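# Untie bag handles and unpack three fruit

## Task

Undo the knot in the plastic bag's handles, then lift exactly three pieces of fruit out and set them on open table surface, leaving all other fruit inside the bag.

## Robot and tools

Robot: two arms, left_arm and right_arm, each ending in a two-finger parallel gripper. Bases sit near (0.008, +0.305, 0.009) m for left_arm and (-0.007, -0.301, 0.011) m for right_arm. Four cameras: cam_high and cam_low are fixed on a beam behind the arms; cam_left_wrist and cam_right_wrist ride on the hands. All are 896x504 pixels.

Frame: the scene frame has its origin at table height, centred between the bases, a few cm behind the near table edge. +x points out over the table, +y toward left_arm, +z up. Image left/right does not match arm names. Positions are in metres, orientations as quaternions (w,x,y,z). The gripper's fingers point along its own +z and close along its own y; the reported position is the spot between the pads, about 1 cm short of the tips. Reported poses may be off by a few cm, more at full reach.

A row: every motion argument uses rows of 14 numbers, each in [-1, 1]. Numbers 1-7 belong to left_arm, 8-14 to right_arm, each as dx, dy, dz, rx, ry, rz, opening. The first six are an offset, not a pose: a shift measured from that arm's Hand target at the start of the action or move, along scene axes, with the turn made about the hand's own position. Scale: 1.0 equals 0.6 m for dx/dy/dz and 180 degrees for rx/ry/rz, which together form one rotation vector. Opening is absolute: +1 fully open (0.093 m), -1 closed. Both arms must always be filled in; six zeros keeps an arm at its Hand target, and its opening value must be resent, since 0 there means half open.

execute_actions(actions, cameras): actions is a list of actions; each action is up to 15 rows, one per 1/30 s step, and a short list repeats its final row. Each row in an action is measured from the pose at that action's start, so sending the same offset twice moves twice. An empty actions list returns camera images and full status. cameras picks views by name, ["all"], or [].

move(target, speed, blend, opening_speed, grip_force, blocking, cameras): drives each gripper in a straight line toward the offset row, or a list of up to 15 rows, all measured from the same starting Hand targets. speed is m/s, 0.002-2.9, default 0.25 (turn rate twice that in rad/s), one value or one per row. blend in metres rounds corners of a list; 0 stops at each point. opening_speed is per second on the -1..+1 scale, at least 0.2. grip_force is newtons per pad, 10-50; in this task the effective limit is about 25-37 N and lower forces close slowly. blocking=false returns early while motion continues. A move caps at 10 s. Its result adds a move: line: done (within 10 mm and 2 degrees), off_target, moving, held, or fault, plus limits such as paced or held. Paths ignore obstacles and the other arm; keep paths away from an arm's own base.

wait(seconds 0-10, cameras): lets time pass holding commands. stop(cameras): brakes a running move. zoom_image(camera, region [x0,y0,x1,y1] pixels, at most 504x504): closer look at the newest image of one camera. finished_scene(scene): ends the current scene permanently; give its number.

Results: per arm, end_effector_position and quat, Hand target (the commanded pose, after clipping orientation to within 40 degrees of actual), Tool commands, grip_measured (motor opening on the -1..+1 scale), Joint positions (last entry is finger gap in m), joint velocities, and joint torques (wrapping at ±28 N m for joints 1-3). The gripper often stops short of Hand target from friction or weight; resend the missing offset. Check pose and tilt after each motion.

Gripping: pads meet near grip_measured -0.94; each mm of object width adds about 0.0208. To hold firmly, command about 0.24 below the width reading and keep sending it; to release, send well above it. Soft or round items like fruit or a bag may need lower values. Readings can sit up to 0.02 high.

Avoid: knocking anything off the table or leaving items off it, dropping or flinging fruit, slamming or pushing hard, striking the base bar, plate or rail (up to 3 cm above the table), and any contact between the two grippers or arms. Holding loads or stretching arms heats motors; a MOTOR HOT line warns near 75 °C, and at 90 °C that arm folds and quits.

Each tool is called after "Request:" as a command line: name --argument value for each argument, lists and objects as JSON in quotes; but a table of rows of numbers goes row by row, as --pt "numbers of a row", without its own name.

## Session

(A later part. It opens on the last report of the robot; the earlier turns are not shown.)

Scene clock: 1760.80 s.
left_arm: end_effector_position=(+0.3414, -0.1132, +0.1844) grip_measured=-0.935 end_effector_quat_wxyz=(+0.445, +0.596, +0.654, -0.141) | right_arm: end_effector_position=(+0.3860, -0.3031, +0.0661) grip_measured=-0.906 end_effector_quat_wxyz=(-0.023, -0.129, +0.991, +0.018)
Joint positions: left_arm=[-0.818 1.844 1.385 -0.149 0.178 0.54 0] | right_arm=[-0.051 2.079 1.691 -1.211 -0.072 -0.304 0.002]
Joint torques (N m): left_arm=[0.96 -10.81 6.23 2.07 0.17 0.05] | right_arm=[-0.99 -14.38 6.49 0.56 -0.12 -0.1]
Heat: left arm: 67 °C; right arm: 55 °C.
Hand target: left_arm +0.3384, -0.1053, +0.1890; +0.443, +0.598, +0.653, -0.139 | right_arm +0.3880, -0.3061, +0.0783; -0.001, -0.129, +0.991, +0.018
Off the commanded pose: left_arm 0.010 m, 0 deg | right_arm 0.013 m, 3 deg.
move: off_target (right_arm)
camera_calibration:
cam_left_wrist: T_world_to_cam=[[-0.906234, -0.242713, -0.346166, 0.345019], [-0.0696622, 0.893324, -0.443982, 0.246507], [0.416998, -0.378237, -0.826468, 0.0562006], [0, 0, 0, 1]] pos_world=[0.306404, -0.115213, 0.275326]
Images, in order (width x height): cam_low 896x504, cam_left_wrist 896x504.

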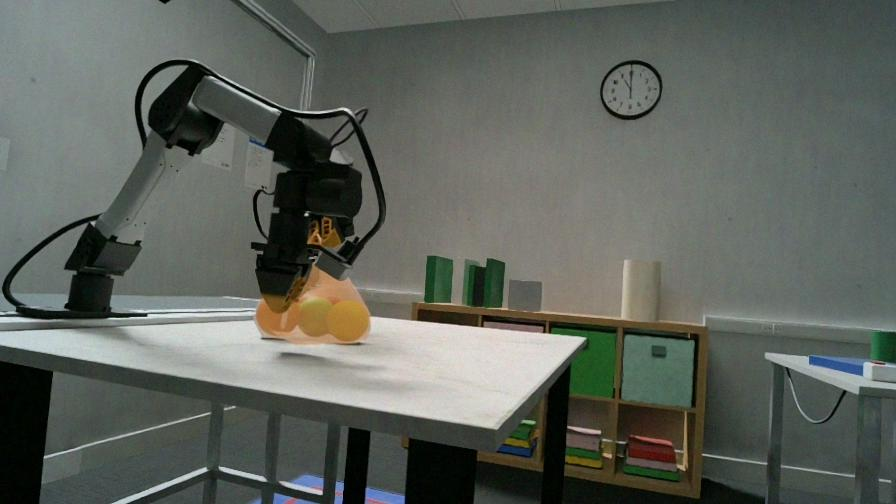

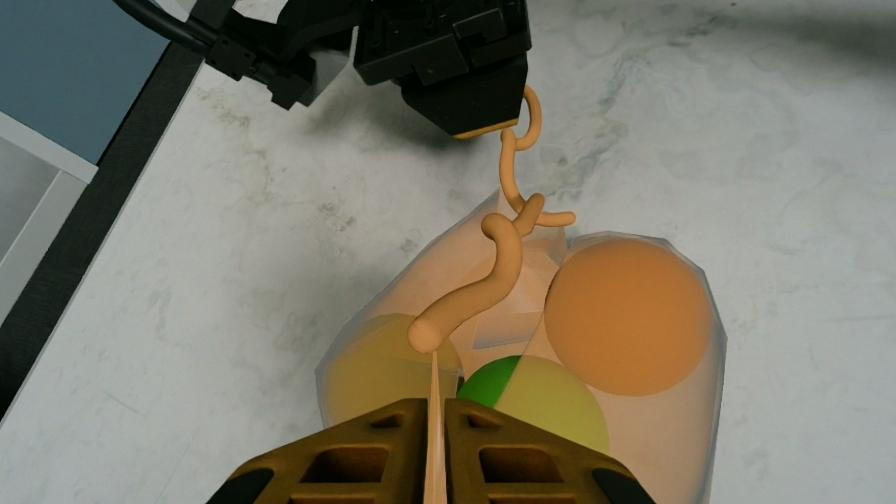

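Request:
execute_actions --actions '[]'

Scene clock: 1805.07 s.
left_arm: end_effector_position=(+0.3414, -0.1132, +0.1844) grip_measured=-0.935 end_effector_quat_wxyz=(+0.445, +0.596, +0.654, -0.141) | right_arm: end_effector_position=(+0.3862, -0.3032, +0.0661) grip_measured=-0.906 end_effector_quat_wxyz=(-0.023, -0.129, +0.991, +0.018)
Joint positions: left_arm=[-0.818 1.844 1.385 -0.149 0.178 0.54 0] | right_arm=[-0.051 2.079 1.691 -1.21 -0.072 -0.305 0.002]
Joint velocities: within noise
Joint torques (N m): left_arm=[0.95 -10.91 6.23 2.05 0.16 0.04] | right_arm=[-0.99 -14.2 6.35 0.61 -0.11 -0.09]
Heat: left arm: 68 °C; right arm: 61 °C.
Hand target: left_arm +0.3384, -0.1053, +0.1890; +0.443, +0.598, +0.653, -0.139 | right_arm +0.3881, -0.3061, +0.0783; +0.000, -0.129, +0.991, +0.018
Tool commands: left_gripper/opening=-1.0 right_gripper/opening=-1.0
Off the commanded pose: left_arm 0.010 m, 0 deg | right_arm 0.013 m, 3 deg.
camera_calibration:
cam_left_wrist: T_world_to_cam=[[-0.906234, -0.242713, -0.346166, 0.345019], [-0.0696622, 0.893324, -0.443982, 0.246507], [0.416998, -0.378237, -0.826468, 0.0562006], [0, 0, 0, 1]] pos_world=[0.306404, -0.115213, 0.275326]
cam_right_wrist: T_world_to_cam=[[0.264531, -0.96343, -0.0427358, -0.391577], [-0.858711, -0.255484, 0.444234, 0.26457], [-0.438907, -0.0808163, -0.894891, 0.290022], [0, 0, 0, 1]] pos_world=[0.458066, -0.286226, 0.125272]

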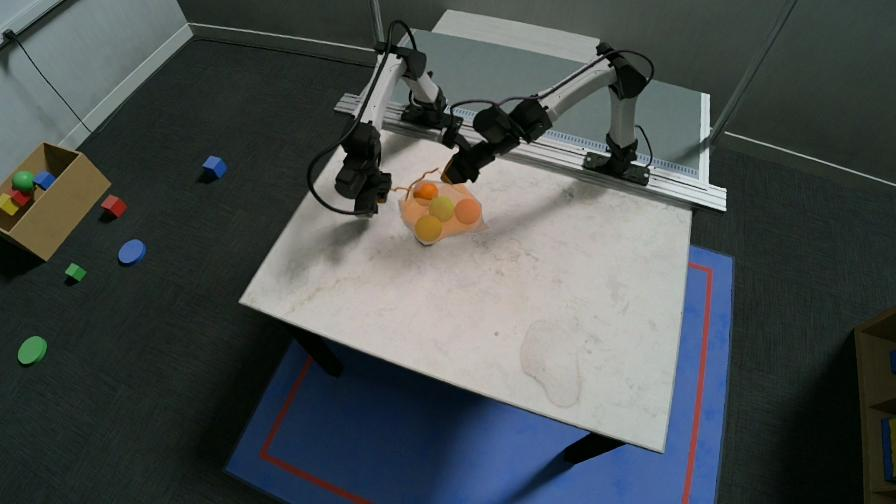

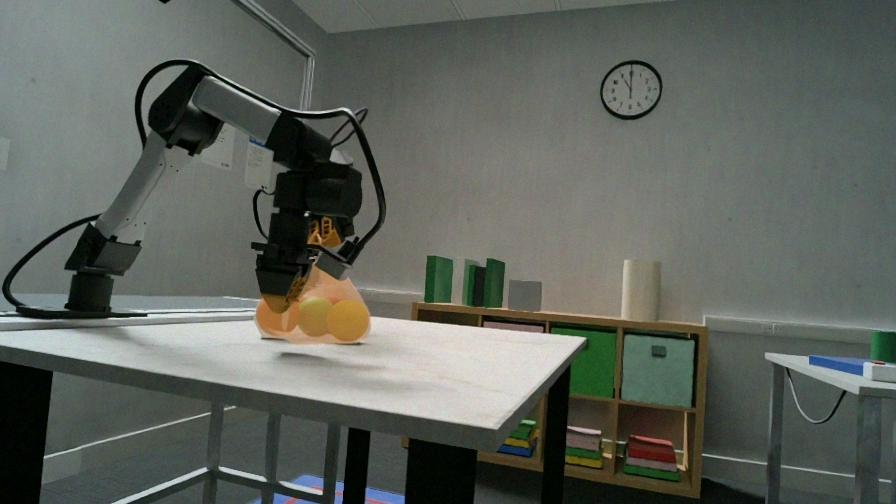

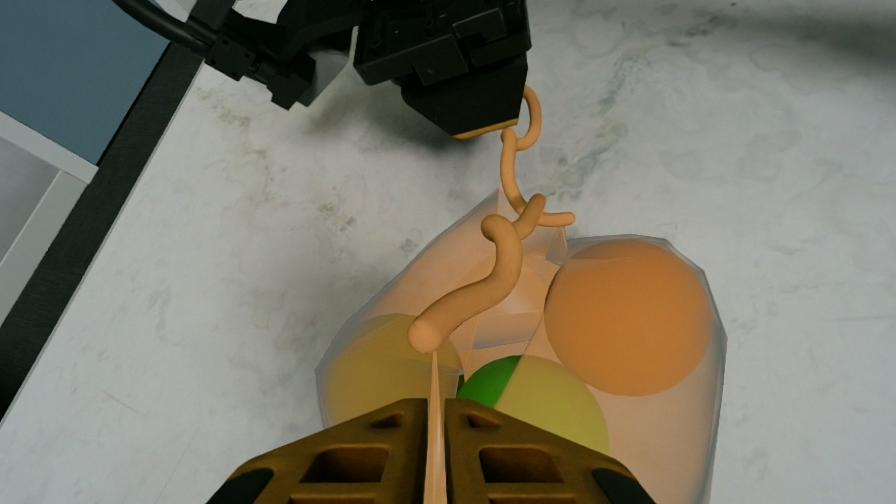

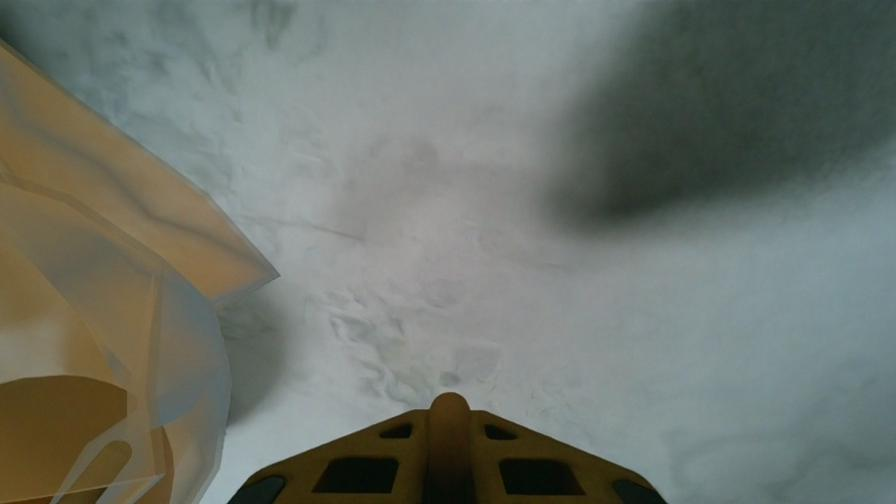

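Request:
zoom_image --camera "cam_left_wrist" --region '[380, 80, 630, 360]'

Request:
move --target '[0,0.05,0.015,0,0,0,-1, -0.02,-0.06,0,0,0,0,-1]' --speed 0.05 --cameras '["cam_left_wrist","cam_low"]'

Request:
zoom_image --camera "cam_left_wrist" --region '[330, 60, 630, 360]'

Scaled by 1.800 from the camera's 896x504 image, which has a finer 1280x720 frame.

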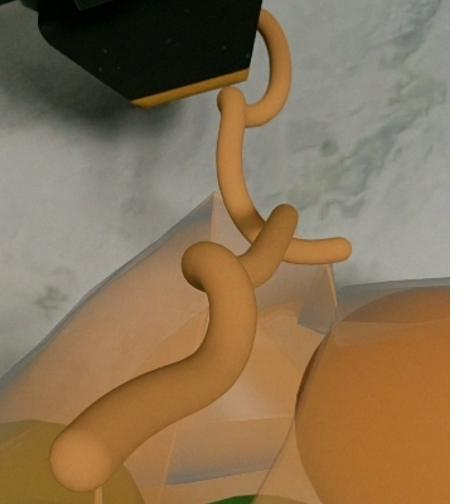

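Scene clock: 1811.23 s.
left_arm: end_effector_position=(+0.3422, -0.0824, +0.1930) grip_measured=-0.935 end_effector_quat_wxyz=(+0.443, +0.596, +0.655, -0.140) | right_arm: end_effector_position=(+0.3744, -0.3395, +0.0667) grip_measured=-0.906 end_effector_quat_wxyz=(-0.023, -0.129, +0.991, +0.020)
Joint positions: left_arm=[-0.763 1.758 1.317 -0.177 0.222 0.572 0] | right_arm=[-0.148 2.049 1.641 -1.198 -0.073 -0.401 0.002]
Joint torques (N m): left_arm=[0.85 -10.32 6.28 2.05 0.2 0.03] | right_arm=[-0.94 -14.08 6.43 0.59 -0.12 -0.09]
Heat: left arm: 68 °C; right arm: 61 °C.
Hand target: left_arm +0.3383, -0.0753, +0.1979; +0.442, +0.598, +0.654, -0.139 | right_arm +0.3760, -0.3421, +0.0783; +0.000, -0.129, +0.991, +0.018
Off the commanded pose: left_arm 0.009 m, 0 deg | right_arm 0.012 m, 3 deg.
move: off_target (right_arm)
camera_calibration:
cam_left_wrist: T_world_to_cam=[[-0.906613, -0.243237, -0.344803, 0.355878], [-0.0722668, 0.89457, -0.441047, 0.223315], [0.415729, -0.374941, -0.828606, 0.0757079], [0, 0, 0, 1]] pos_world=[0.307308, -0.084822, 0.283932]
Images, in order (width x height): cam_low 896x504, cam_left_wrist 896x504.

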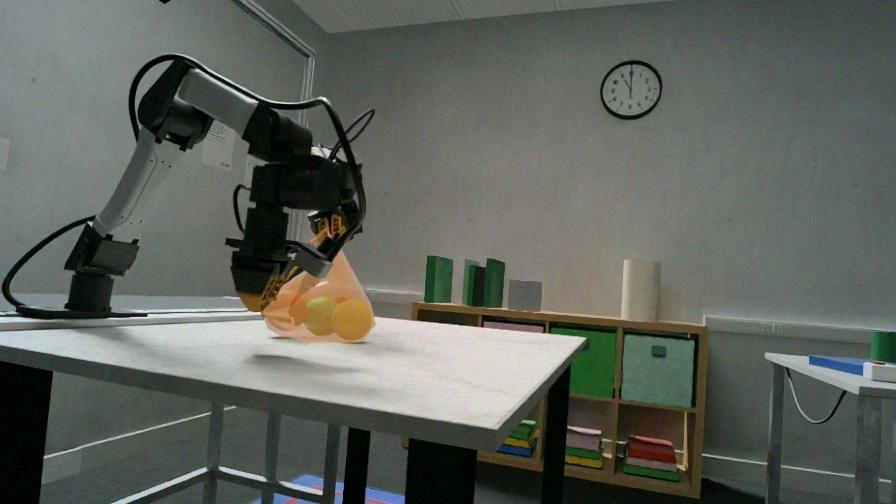

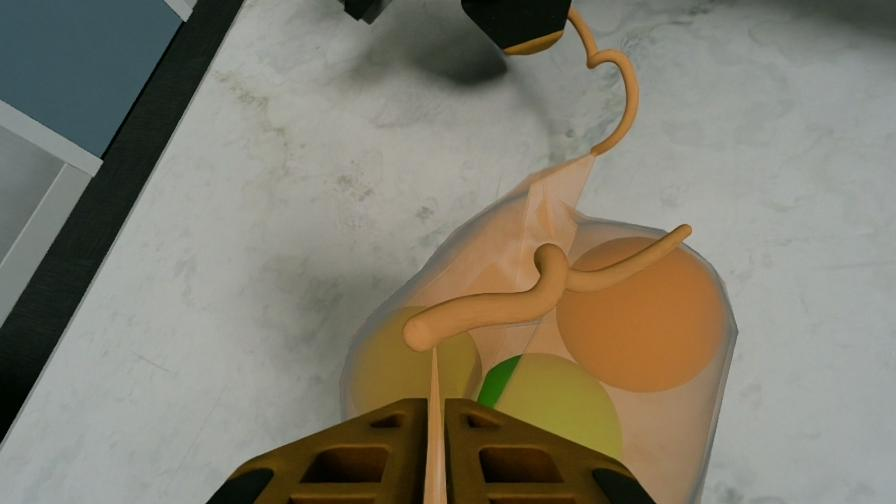

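Scaled by 1.680 from the camera's 896x504 image, which has a finer 1280x720 frame.

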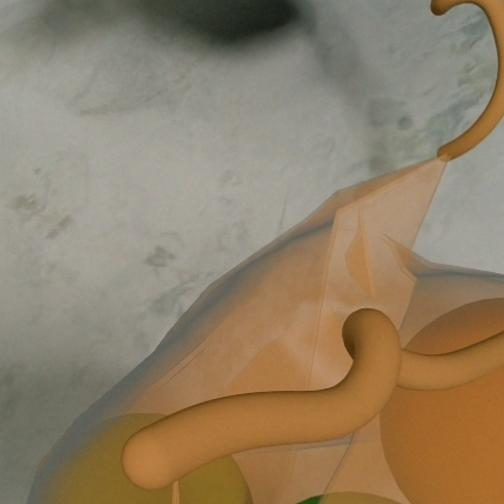

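Request:
move --pt "0.01 0.08 -0.03 0 0 0 -1 0.06 -0.01 0 0 0 0 -1" --pt "0.02 0.16 -0.13 0 0 0 -1 0.10 -0.01 -0.02 0 0 0 -1" --speed 0.08 --blend 0.02 --cameras '["all"]'

Request:
zoom_image --camera "cam_high" --region '[370, 130, 540, 285]'

Scene clock: 1832.77 s.
left_arm: end_effector_position=(+0.3509, +0.0141, +0.1233) grip_measured=-0.935 end_effector_quat_wxyz=(+0.445, +0.598, +0.650, -0.144) | right_arm: end_effector_position=(+0.4320, -0.3452, +0.0650) grip_measured=-0.906 end_effector_quat_wxyz=(-0.001, -0.131, +0.991, +0.021)
Joint positions: left_arm=[-0.527 1.665 0.915 0.091 0.423 0.725 0] | right_arm=[-0.148 2.25 1.955 -1.269 -0.087 -0.402 0.002]
Joint torques (N m): left_arm=[1.24 -7.47 5.6 2.08 0.19 0.05] | right_arm=[-0.53 -10.03 11.58 0.34 0 0.02]
Heat: left arm: 69 °C; right arm: 56 °C.
Hand target: left_arm +0.3504, +0.0208, +0.1199; +0.443, +0.598, +0.654, -0.139 | right_arm +0.4360, -0.3481, +0.0662; -0.001, -0.129, +0.991, +0.018
Off the commanded pose: left_arm 0.007 m, 1 deg | right_arm 0.005 m, 0 deg.
move: done
camera_calibration:
cam_left_wrist: T_world_to_cam=[[-0.908333, -0.234969, -0.346006, 0.36387], [-0.0601552, 0.892069, -0.447877, 0.103466], [0.413899, -0.386008, -0.824431, 0.0507975], [0, 0, 0, 1]] pos_world=[0.315714, 0.0128078, 0.21412]
cam_right_wrist: T_world_to_cam=[[0.267864, -0.962535, -0.0421442, -0.445379], [-0.87695, -0.261695, 0.403081, 0.302064], [-0.399008, -0.0710124, -0.914193, 0.293192], [0, 0, 0, 1]] pos_world=[0.501183, -0.328823, 0.127508]

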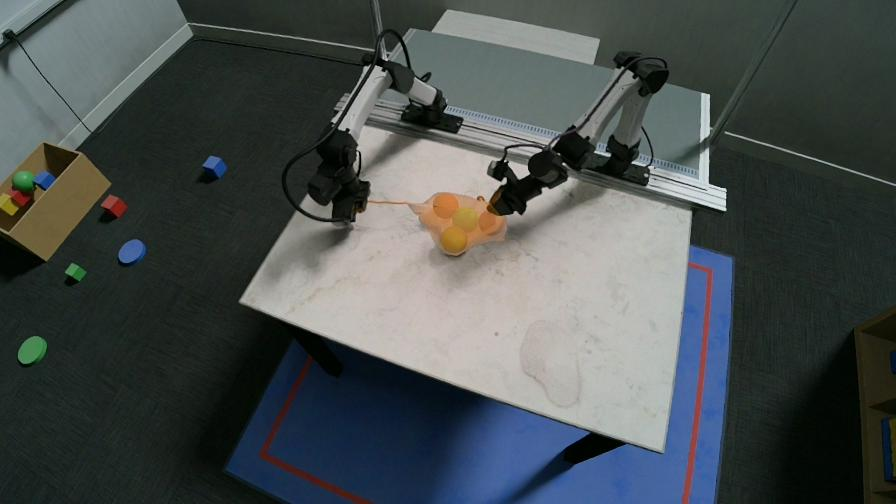

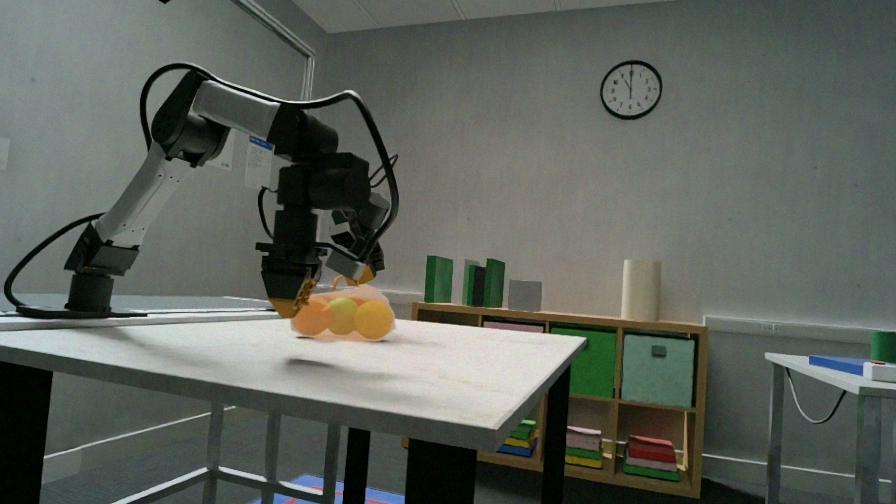

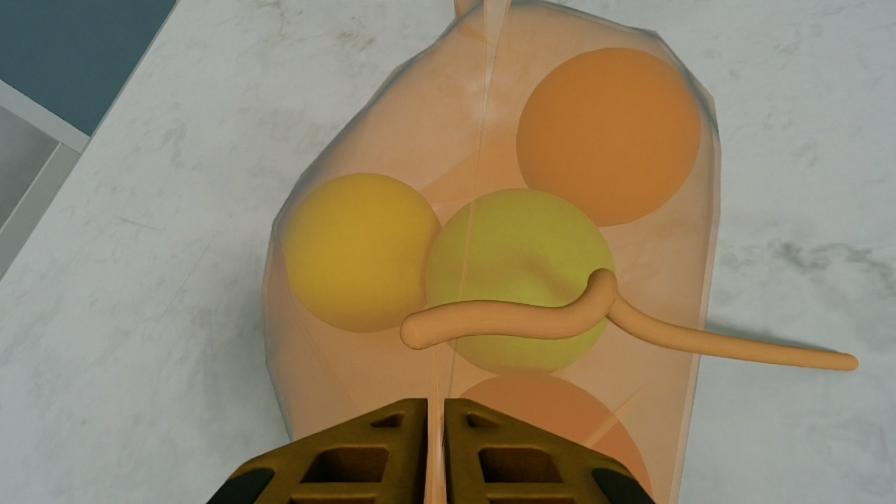

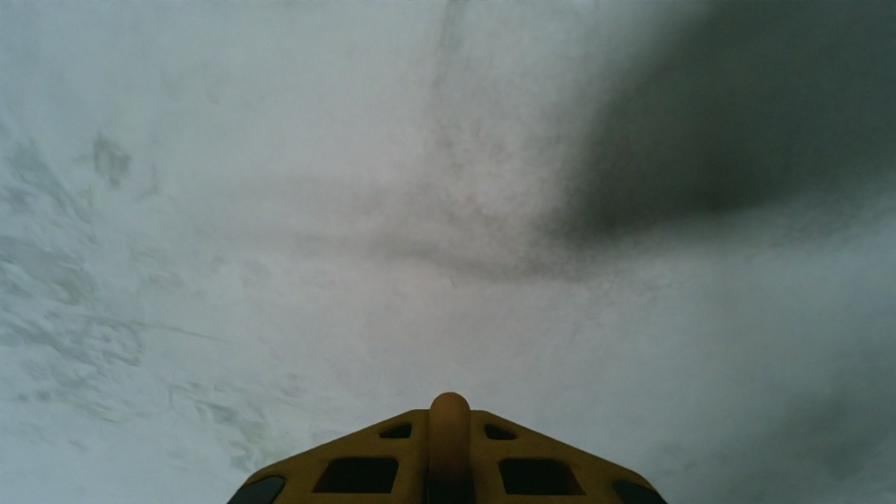

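Scaled by 2.965 from the camera's 896x504 image, which has a finer 1280x720 frame.

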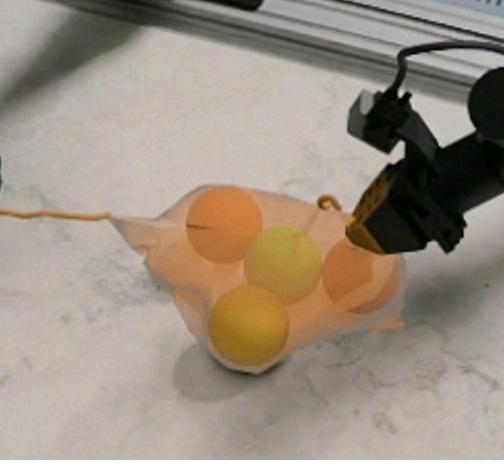

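Request:
zoom_image --camera "cam_left_wrist" --region '[240, 0, 744, 504]'

Request:
zoom_image --camera "cam_low" --region '[240, 240, 430, 370]'

Scaled by 1.000.

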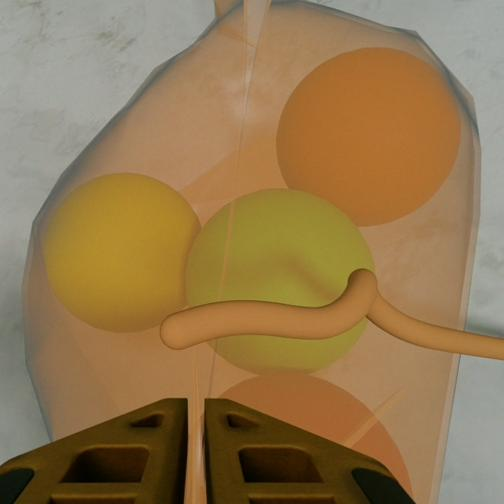

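Scaled by 2.653 from the camera's 896x504 image, which has a finer 1280x720 frame.

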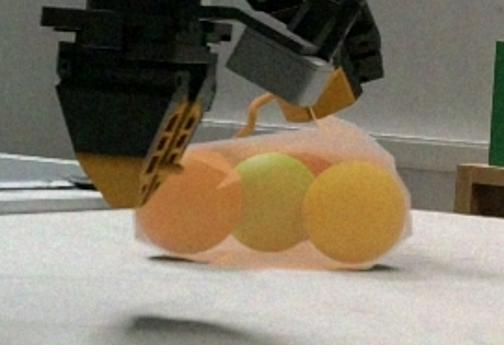

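Request:
move --target '[0.10,0.05,-0.08,0,0,0,-1, 0,0,-0.05,0,0,0,-1]' --speed 0.07 --cameras '["all"]'

Request:
zoom_image --camera "cam_high" --region '[370, 130, 540, 285]'

Request:
zoom_image --camera "cam_low" --region '[240, 240, 430, 370]'

Scene clock: 1856.13 s.
left_arm: end_effector_position=(+0.4055, +0.0372, +0.0953) grip_measured=-0.935 end_effector_quat_wxyz=(+0.473, +0.602, +0.625, -0.153) | right_arm: end_effector_position=(+0.4356, -0.3392, +0.0474) grip_measured=-0.906 end_effector_quat_wxyz=(+0.005, -0.135, +0.990, +0.031)
Joint positions: left_arm=[-0.377 1.87 0.984 0.241 0.583 0.832 0] | right_arm=[-0.139 2.265 1.911 -1.203 -0.108 -0.401 0.002]
Joint torques (N m): left_arm=[1.76 -5.56 6.98 1.58 -0.08 0.05] | right_arm=[-0.92 -10.15 6.71 0.78 0.21 0.02]
Heat: left arm: 61 °C; right arm: 54 °C.
Hand target: left_arm +0.4104, +0.0506, +0.0720; +0.443, +0.598, +0.653, -0.139 | right_arm +0.4360, -0.3481, +0.0362; -0.001, -0.129, +0.991, +0.018
Off the commanded pose: left_arm 0.028 m, 5 deg | right_arm 0.014 m, 2 deg.
move: off_target (left_arm, right_arm)
camera_calibration:
cam_left_wrist: T_world_to_cam=[[-0.898484, -0.220941, -0.379356, 0.407878], [-0.0057832, 0.870008, -0.493004, 0.0566858], [0.438967, -0.440763, -0.782966, 0.00195287], [0, 0, 0, 1]] pos_world=[0.365943, 0.0416606, 0.184206]
cam_right_wrist: T_world_to_cam=[[0.276082, -0.959281, -0.0596601, -0.442913], [-0.878016, -0.276971, 0.390352, 0.309746], [-0.390981, -0.0553867, -0.918731, 0.280954], [0, 0, 0, 1]] pos_world=[0.50409, -0.323526, 0.110787]

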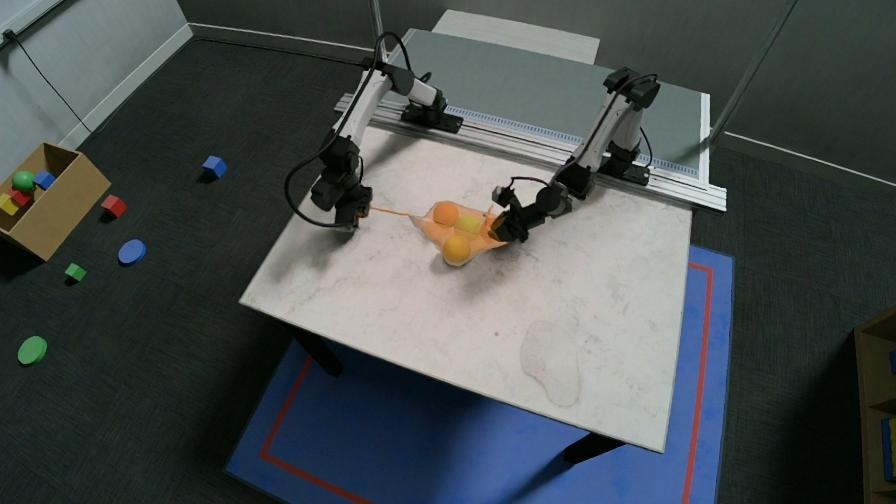

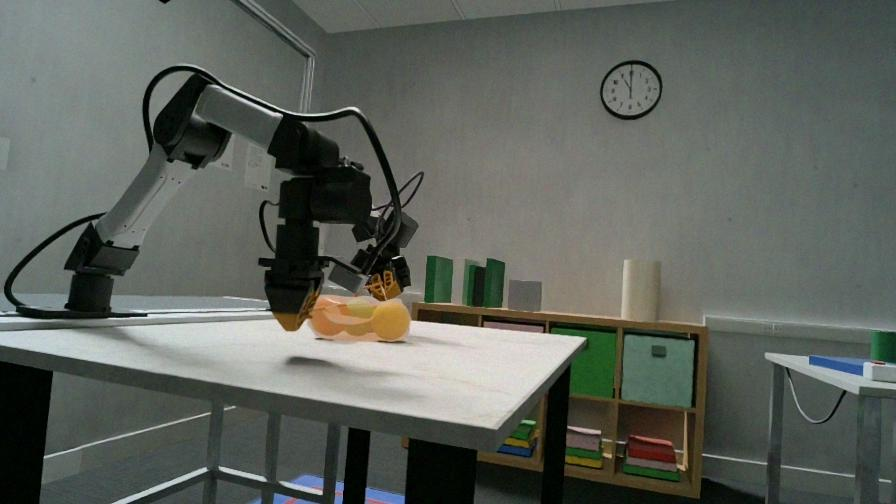

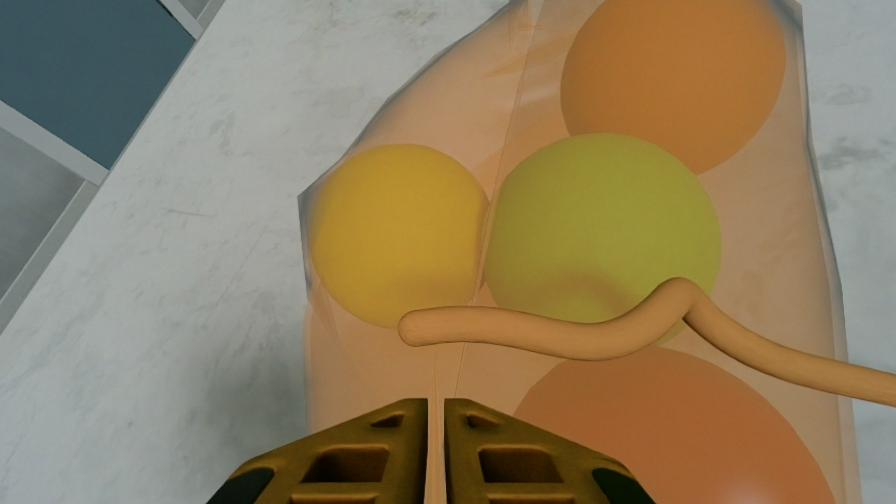

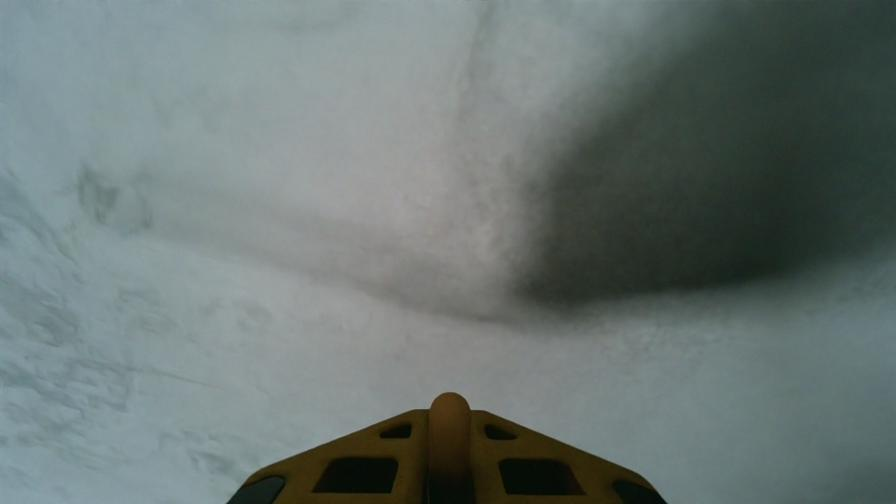

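Scaled by 2.965 from the camera's 896x504 image, which has a finer 1280x720 frame.

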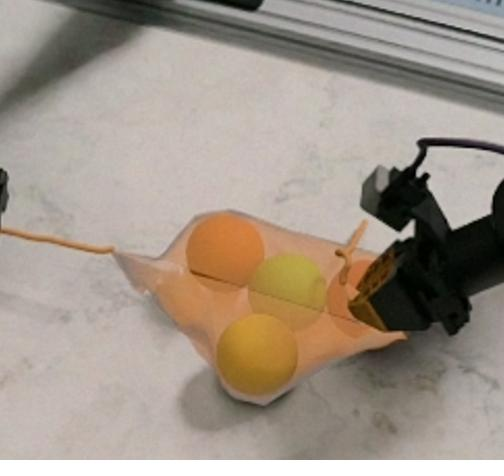

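Scaled by 2.653 from the camera's 896x504 image, which has a finer 1280x720 frame.

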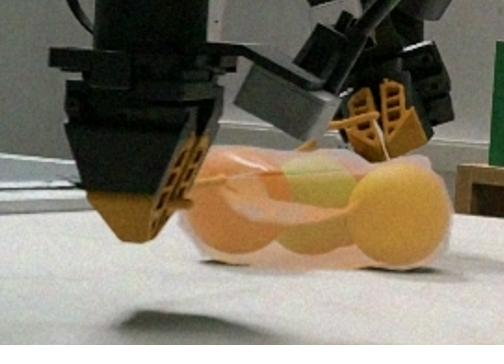

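Request:
move --pt "-0.02 -0.03 0.02 0 0 0 -1 0.0 0.05 -0.02 0 0 0 -1" --pt "-0.02 -0.03 0.02 0 0 0 -1 0.0 0.05 -0.03 0 0 0 -0.4" --speed 0.07 --opening_speed 0.5 --cameras '["cam_left_wrist","cam_low"]'

Request:
zoom_image --camera "cam_low" --region '[240, 240, 430, 370]'

Scene clock: 1898.60 s.
left_arm: end_effector_position=(+0.4043, +0.0296, +0.0959) grip_measured=-0.935 end_effector_quat_wxyz=(+0.472, +0.598, +0.633, -0.140) | right_arm: end_effector_position=(+0.4380, -0.3149, +0.0292) grip_measured=-0.402 end_effector_quat_wxyz=(+0.008, -0.134, +0.991, +0.024)
Joint positions: left_arm=[-0.41 1.864 0.984 0.246 0.525 0.807 0] | right_arm=[-0.077 2.265 1.843 -1.119 -0.095 -0.337 0.026]
Joint torques (N m): left_arm=[-0.43 -7.95 6.87 1.46 -0.02 -0.1] | right_arm=[-0.24 -10.13 6.64 0.74 0.09 0.08]
Heat: left arm: 56 °C; right arm: 52 °C.
Hand target: left_arm +0.3984, +0.0327, +0.0840; +0.443, +0.598, +0.654, -0.139 | right_arm +0.4361, -0.3180, +0.0183; +0.000, -0.129, +0.991, +0.018
Off the commanded pose: left_arm 0.014 m, 4 deg | right_arm 0.012 m, 1 deg.
move: off_target (left_arm, right_arm); target 2's new opening was sent with right_arm's hand 0.012 m and 1 deg from that target
camera_calibration:
cam_left_wrist: T_world_to_cam=[[-0.890452, -0.238046, -0.387852, 0.403426], [-0.0261448, 0.87763, -0.478625, 0.0701591], [0.454326, -0.416053, -0.787711, -0.00688956], [0, 0, 0, 1]] pos_world=[0.364196, 0.0315939, 0.184623]
Images, in order (width x height): cam_low 896x504, cam_left_wrist 896x504.

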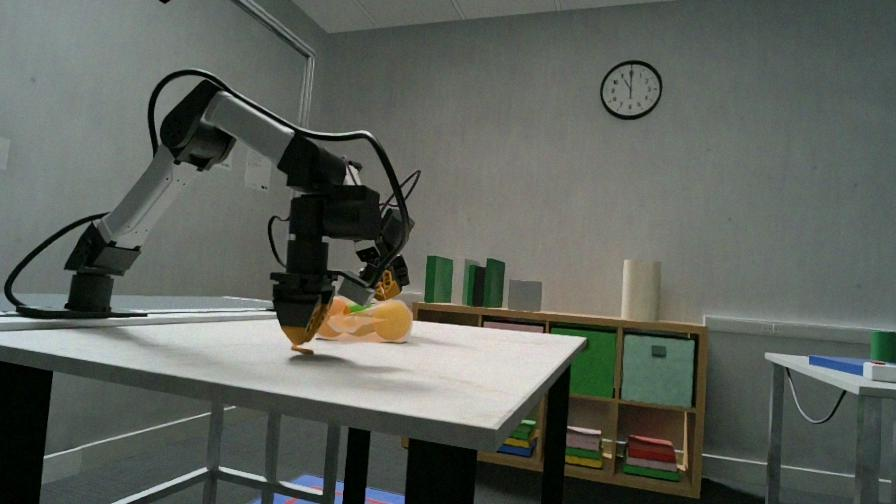

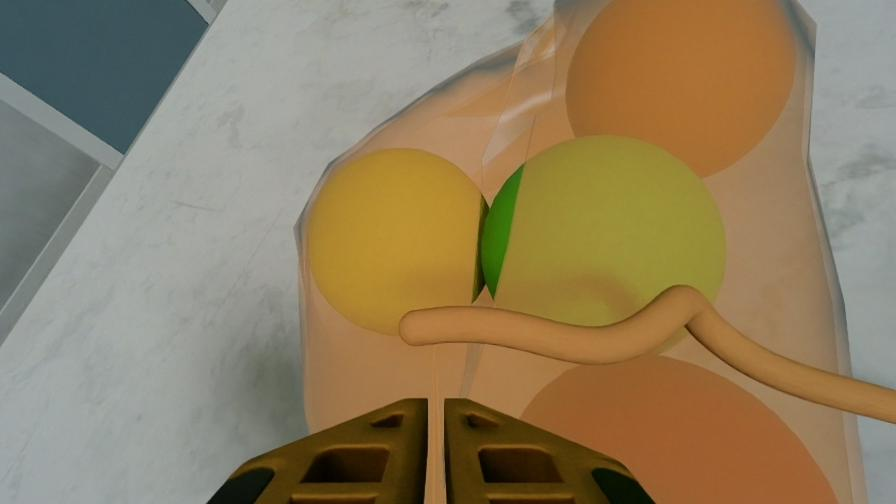

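Scaled by 2.653 from the camera's 896x504 image, which has a finer 1280x720 frame.

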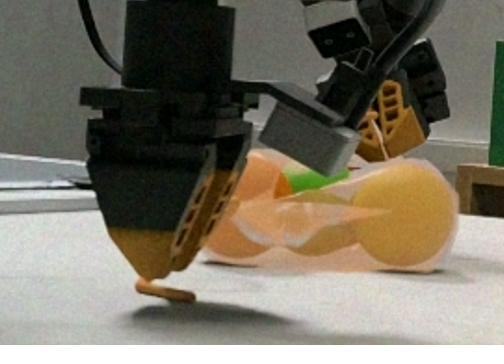

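Request:
move --target '[0,0,0,0,0,0,-1, 0.0,0.0,0.17,0,0,0,-0.3]' --speed 0.1 --cameras '["cam_left_wrist","cam_low","cam_high","cam_right_wrist"]'

Request:
zoom_image --camera "cam_high" --region '[370, 130, 540, 285]'

Request:
zoom_image --camera "cam_low" --region '[240, 240, 430, 370]'

Scene clock: 1910.03 s.
left_arm: end_effector_position=(+0.4043, +0.0296, +0.0959) grip_measured=-0.935 end_effector_quat_wxyz=(+0.472, +0.598, +0.633, -0.140) | right_arm: end_effector_position=(+0.4351, -0.3110, +0.1109) grip_measured=-0.302 end_effector_quat_wxyz=(-0.005, -0.133, +0.991, +0.026)
Joint positions: left_arm=[-0.41 1.864 0.984 0.246 0.525 0.807 0] | right_arm=[-0.077 2.265 2.169 -1.472 -0.095 -0.337 0.031]
Joint torques (N m): left_arm=[-0.43 -7.88 6.89 1.46 0 -0.09] | right_arm=[-1.06 -12.12 11.15 0.24 0.09 -0.02]
Heat: left arm: 56 °C; right arm: 52 °C.
Hand target: left_arm +0.3984, +0.0327, +0.0840; +0.443, +0.598, +0.654, -0.139 | right_arm +0.4361, -0.3180, +0.1203; +0.000, -0.129, +0.991, +0.018
Off the commanded pose: left_arm 0.014 m, 4 deg | right_arm 0.012 m, 1 deg.
move: off_target (left_arm, right_arm)
camera_calibration:
cam_left_wrist: T_world_to_cam=[[-0.890452, -0.238046, -0.387852, 0.403426], [-0.0261448, 0.87763, -0.478625, 0.0701591], [0.454326, -0.416053, -0.787711, -0.00688956], [0, 0, 0, 1]] pos_world=[0.364196, 0.0315939, 0.184623]
cam_right_wrist: T_world_to_cam=[[0.272101, -0.960743, -0.0541689, -0.411366], [-0.87135, -0.269887, 0.409769, 0.289516], [-0.408302, -0.0642984, -0.91058, 0.344544], [0, 0, 0, 1]] pos_world=[0.504881, -0.294926, 0.172817]

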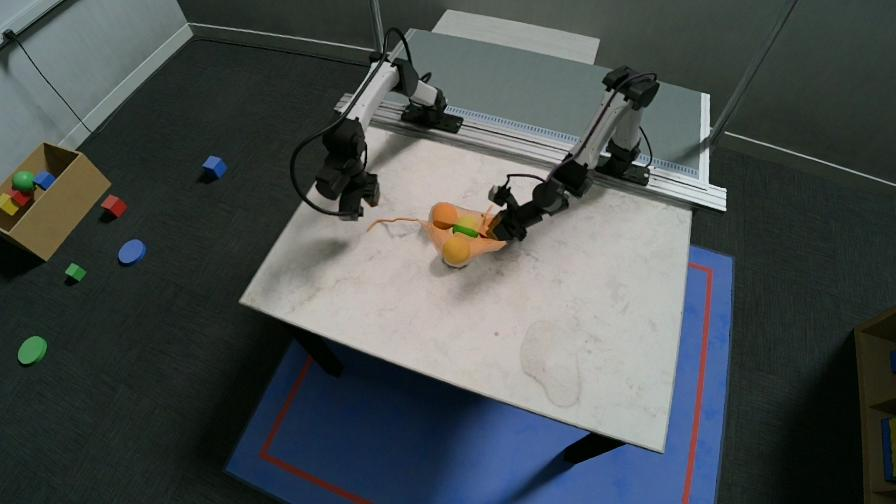

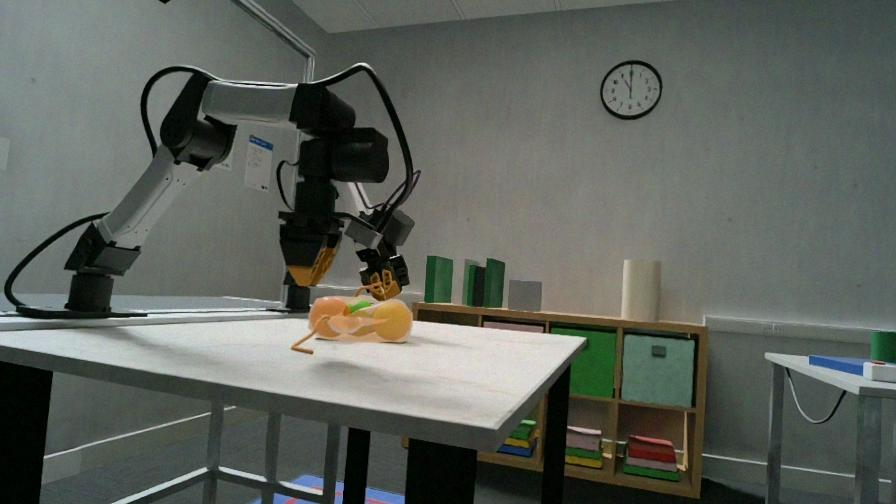

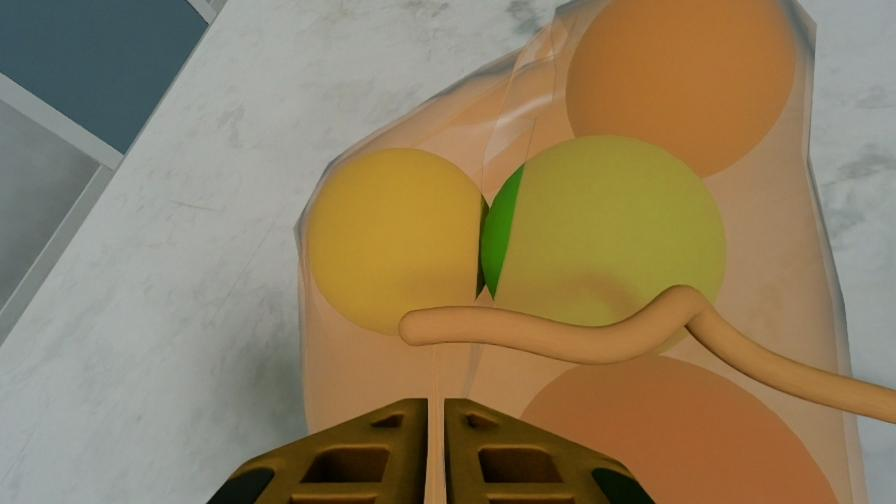

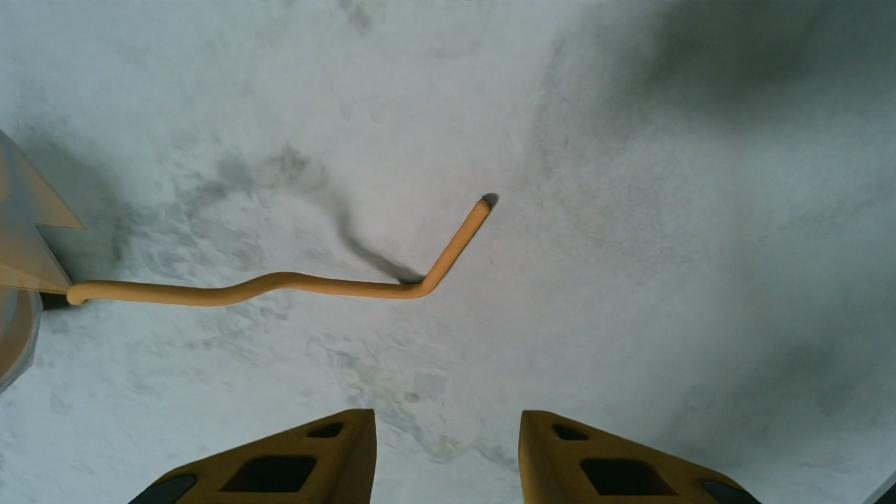

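Scaled by 2.965 from the camera's 896x504 image, which has a finer 1280x720 frame.

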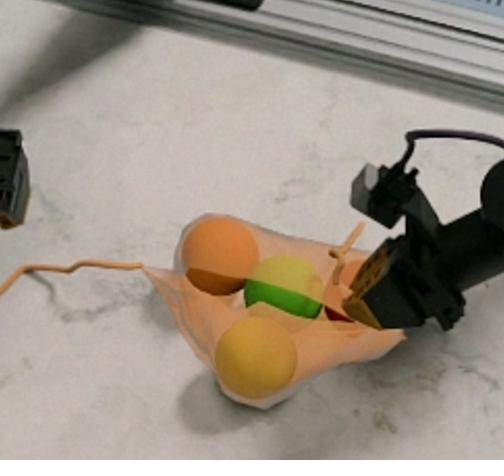

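Scaled by 2.653 from the camera's 896x504 image, which has a finer 1280x720 frame.

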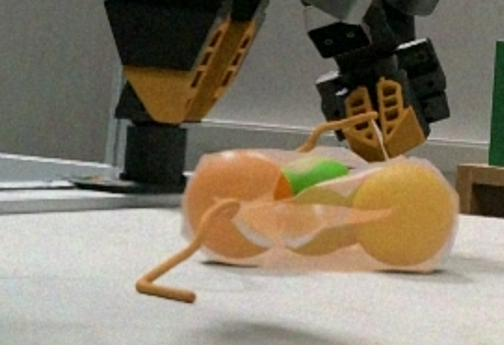

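Request:
move --target '[-0.15,0.03,0.09,0,0,0,-1, -0.10,0.08,0.08,0,0,0,-0.3]' --speed 0.1 --cameras '["cam_left_wrist","cam_low","cam_high","cam_right_wrist"]'

Request:
zoom_image --camera "cam_high" --region '[370, 130, 540, 285]'

Request:
zoom_image --camera "cam_low" --region '[240, 240, 430, 370]'

Scene clock: 1999.70 s.
left_arm: end_effector_position=(+0.3146, +0.0461, +0.1444) grip_measured=-0.935 end_effector_quat_wxyz=(+0.455, +0.600, +0.643, -0.140) | right_arm: end_effector_position=(+0.3860, -0.2682, +0.1585) grip_measured=-0.302 end_effector_quat_wxyz=(+0.001, -0.133, +0.991, +0.025)
Joint positions: left_arm=[-0.495 1.439 0.772 0.02 0.449 0.755 0] | right_arm=[0.019 2.028 1.989 -1.508 -0.093 -0.238 0.031]
Joint torques (N m): left_arm=[-0.05 -6.45 5.81 1.89 0.12 -0.13] | right_arm=[-0.01 -13.42 6.31 0.27 0.11 0.09]
Heat: left arm: 58 °C; right arm: 57 °C.
Hand target: left_arm +0.3085, +0.0507, +0.1381; +0.443, +0.598, +0.653, -0.139 | right_arm +0.3760, -0.2700, +0.1682; -0.001, -0.129, +0.991, +0.018
Off the commanded pose: left_arm 0.010 m, 2 deg | right_arm 0.014 m, 1 deg.
move: off_target (right_arm)
camera_calibration:
cam_left_wrist: T_world_to_cam=[[-0.900545, -0.233077, -0.367007, 0.346275], [-0.0442371, 0.888895, -0.455969, 0.078483], [0.432507, -0.394385, -0.810801, 0.0882022], [0, 0, 0, 1]] pos_world=[0.27716, 0.0457312, 0.234385]
cam_right_wrist: T_world_to_cam=[[0.271826, -0.961022, -0.050463, -0.354839], [-0.876367, -0.268865, 0.399616, 0.242638], [-0.397608, -0.0644019, -0.915293, 0.367172], [0, 0, 0, 1]] pos_world=[0.455085, -0.252125, 0.221202]

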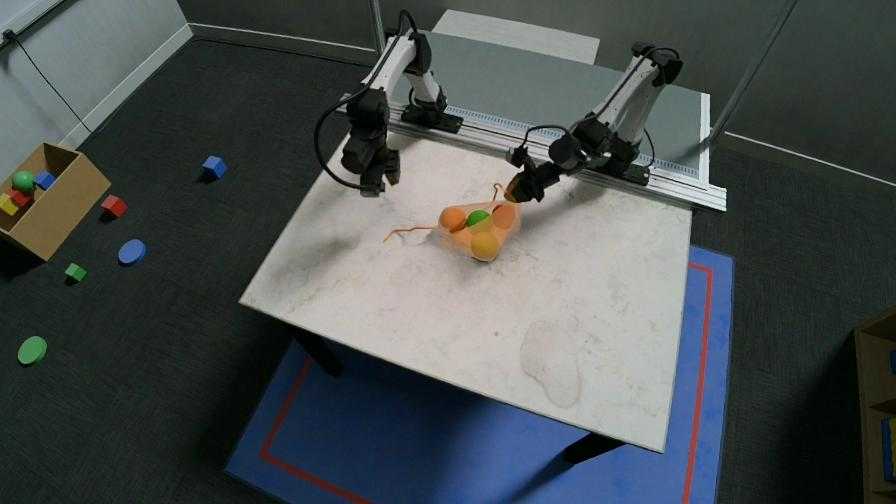

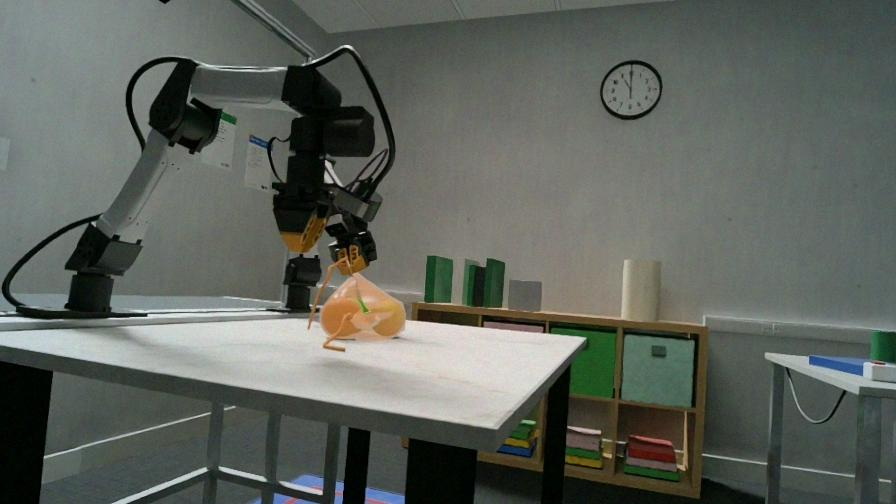

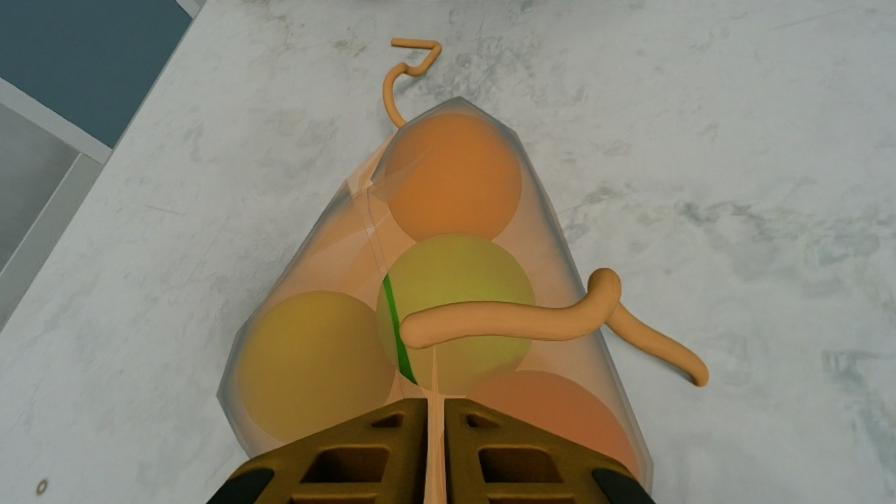

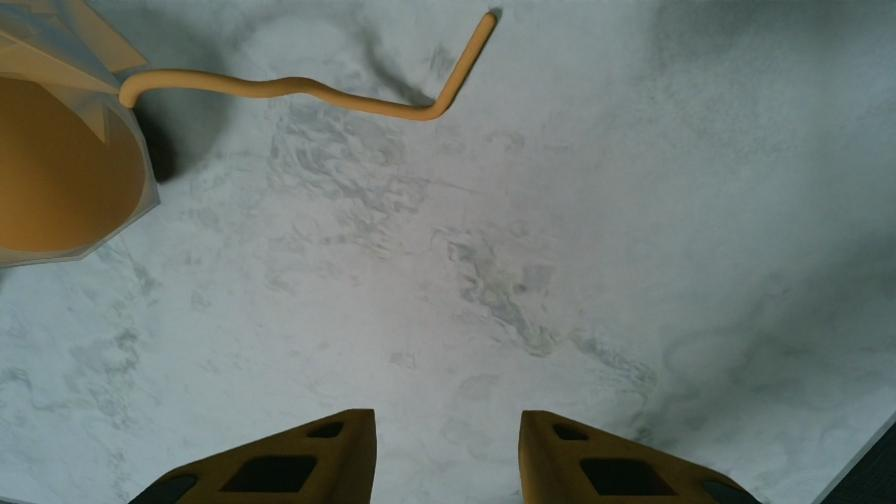

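Scaled by 2.965 from the camera's 896x504 image, which has a finer 1280x720 frame.

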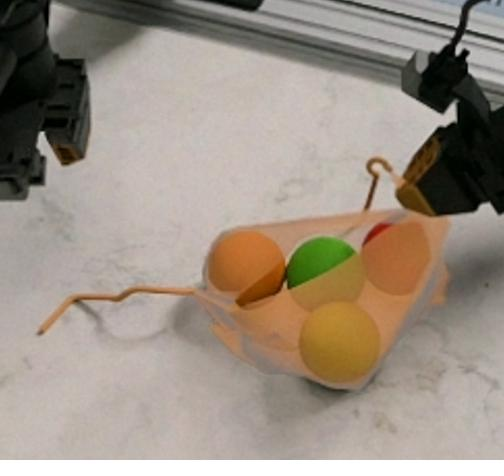

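Scaled by 2.653 from the camera's 896x504 image, which has a finer 1280x720 frame.

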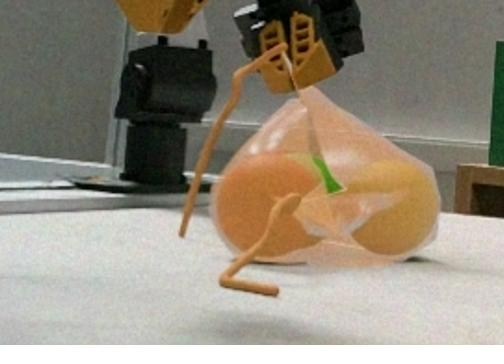

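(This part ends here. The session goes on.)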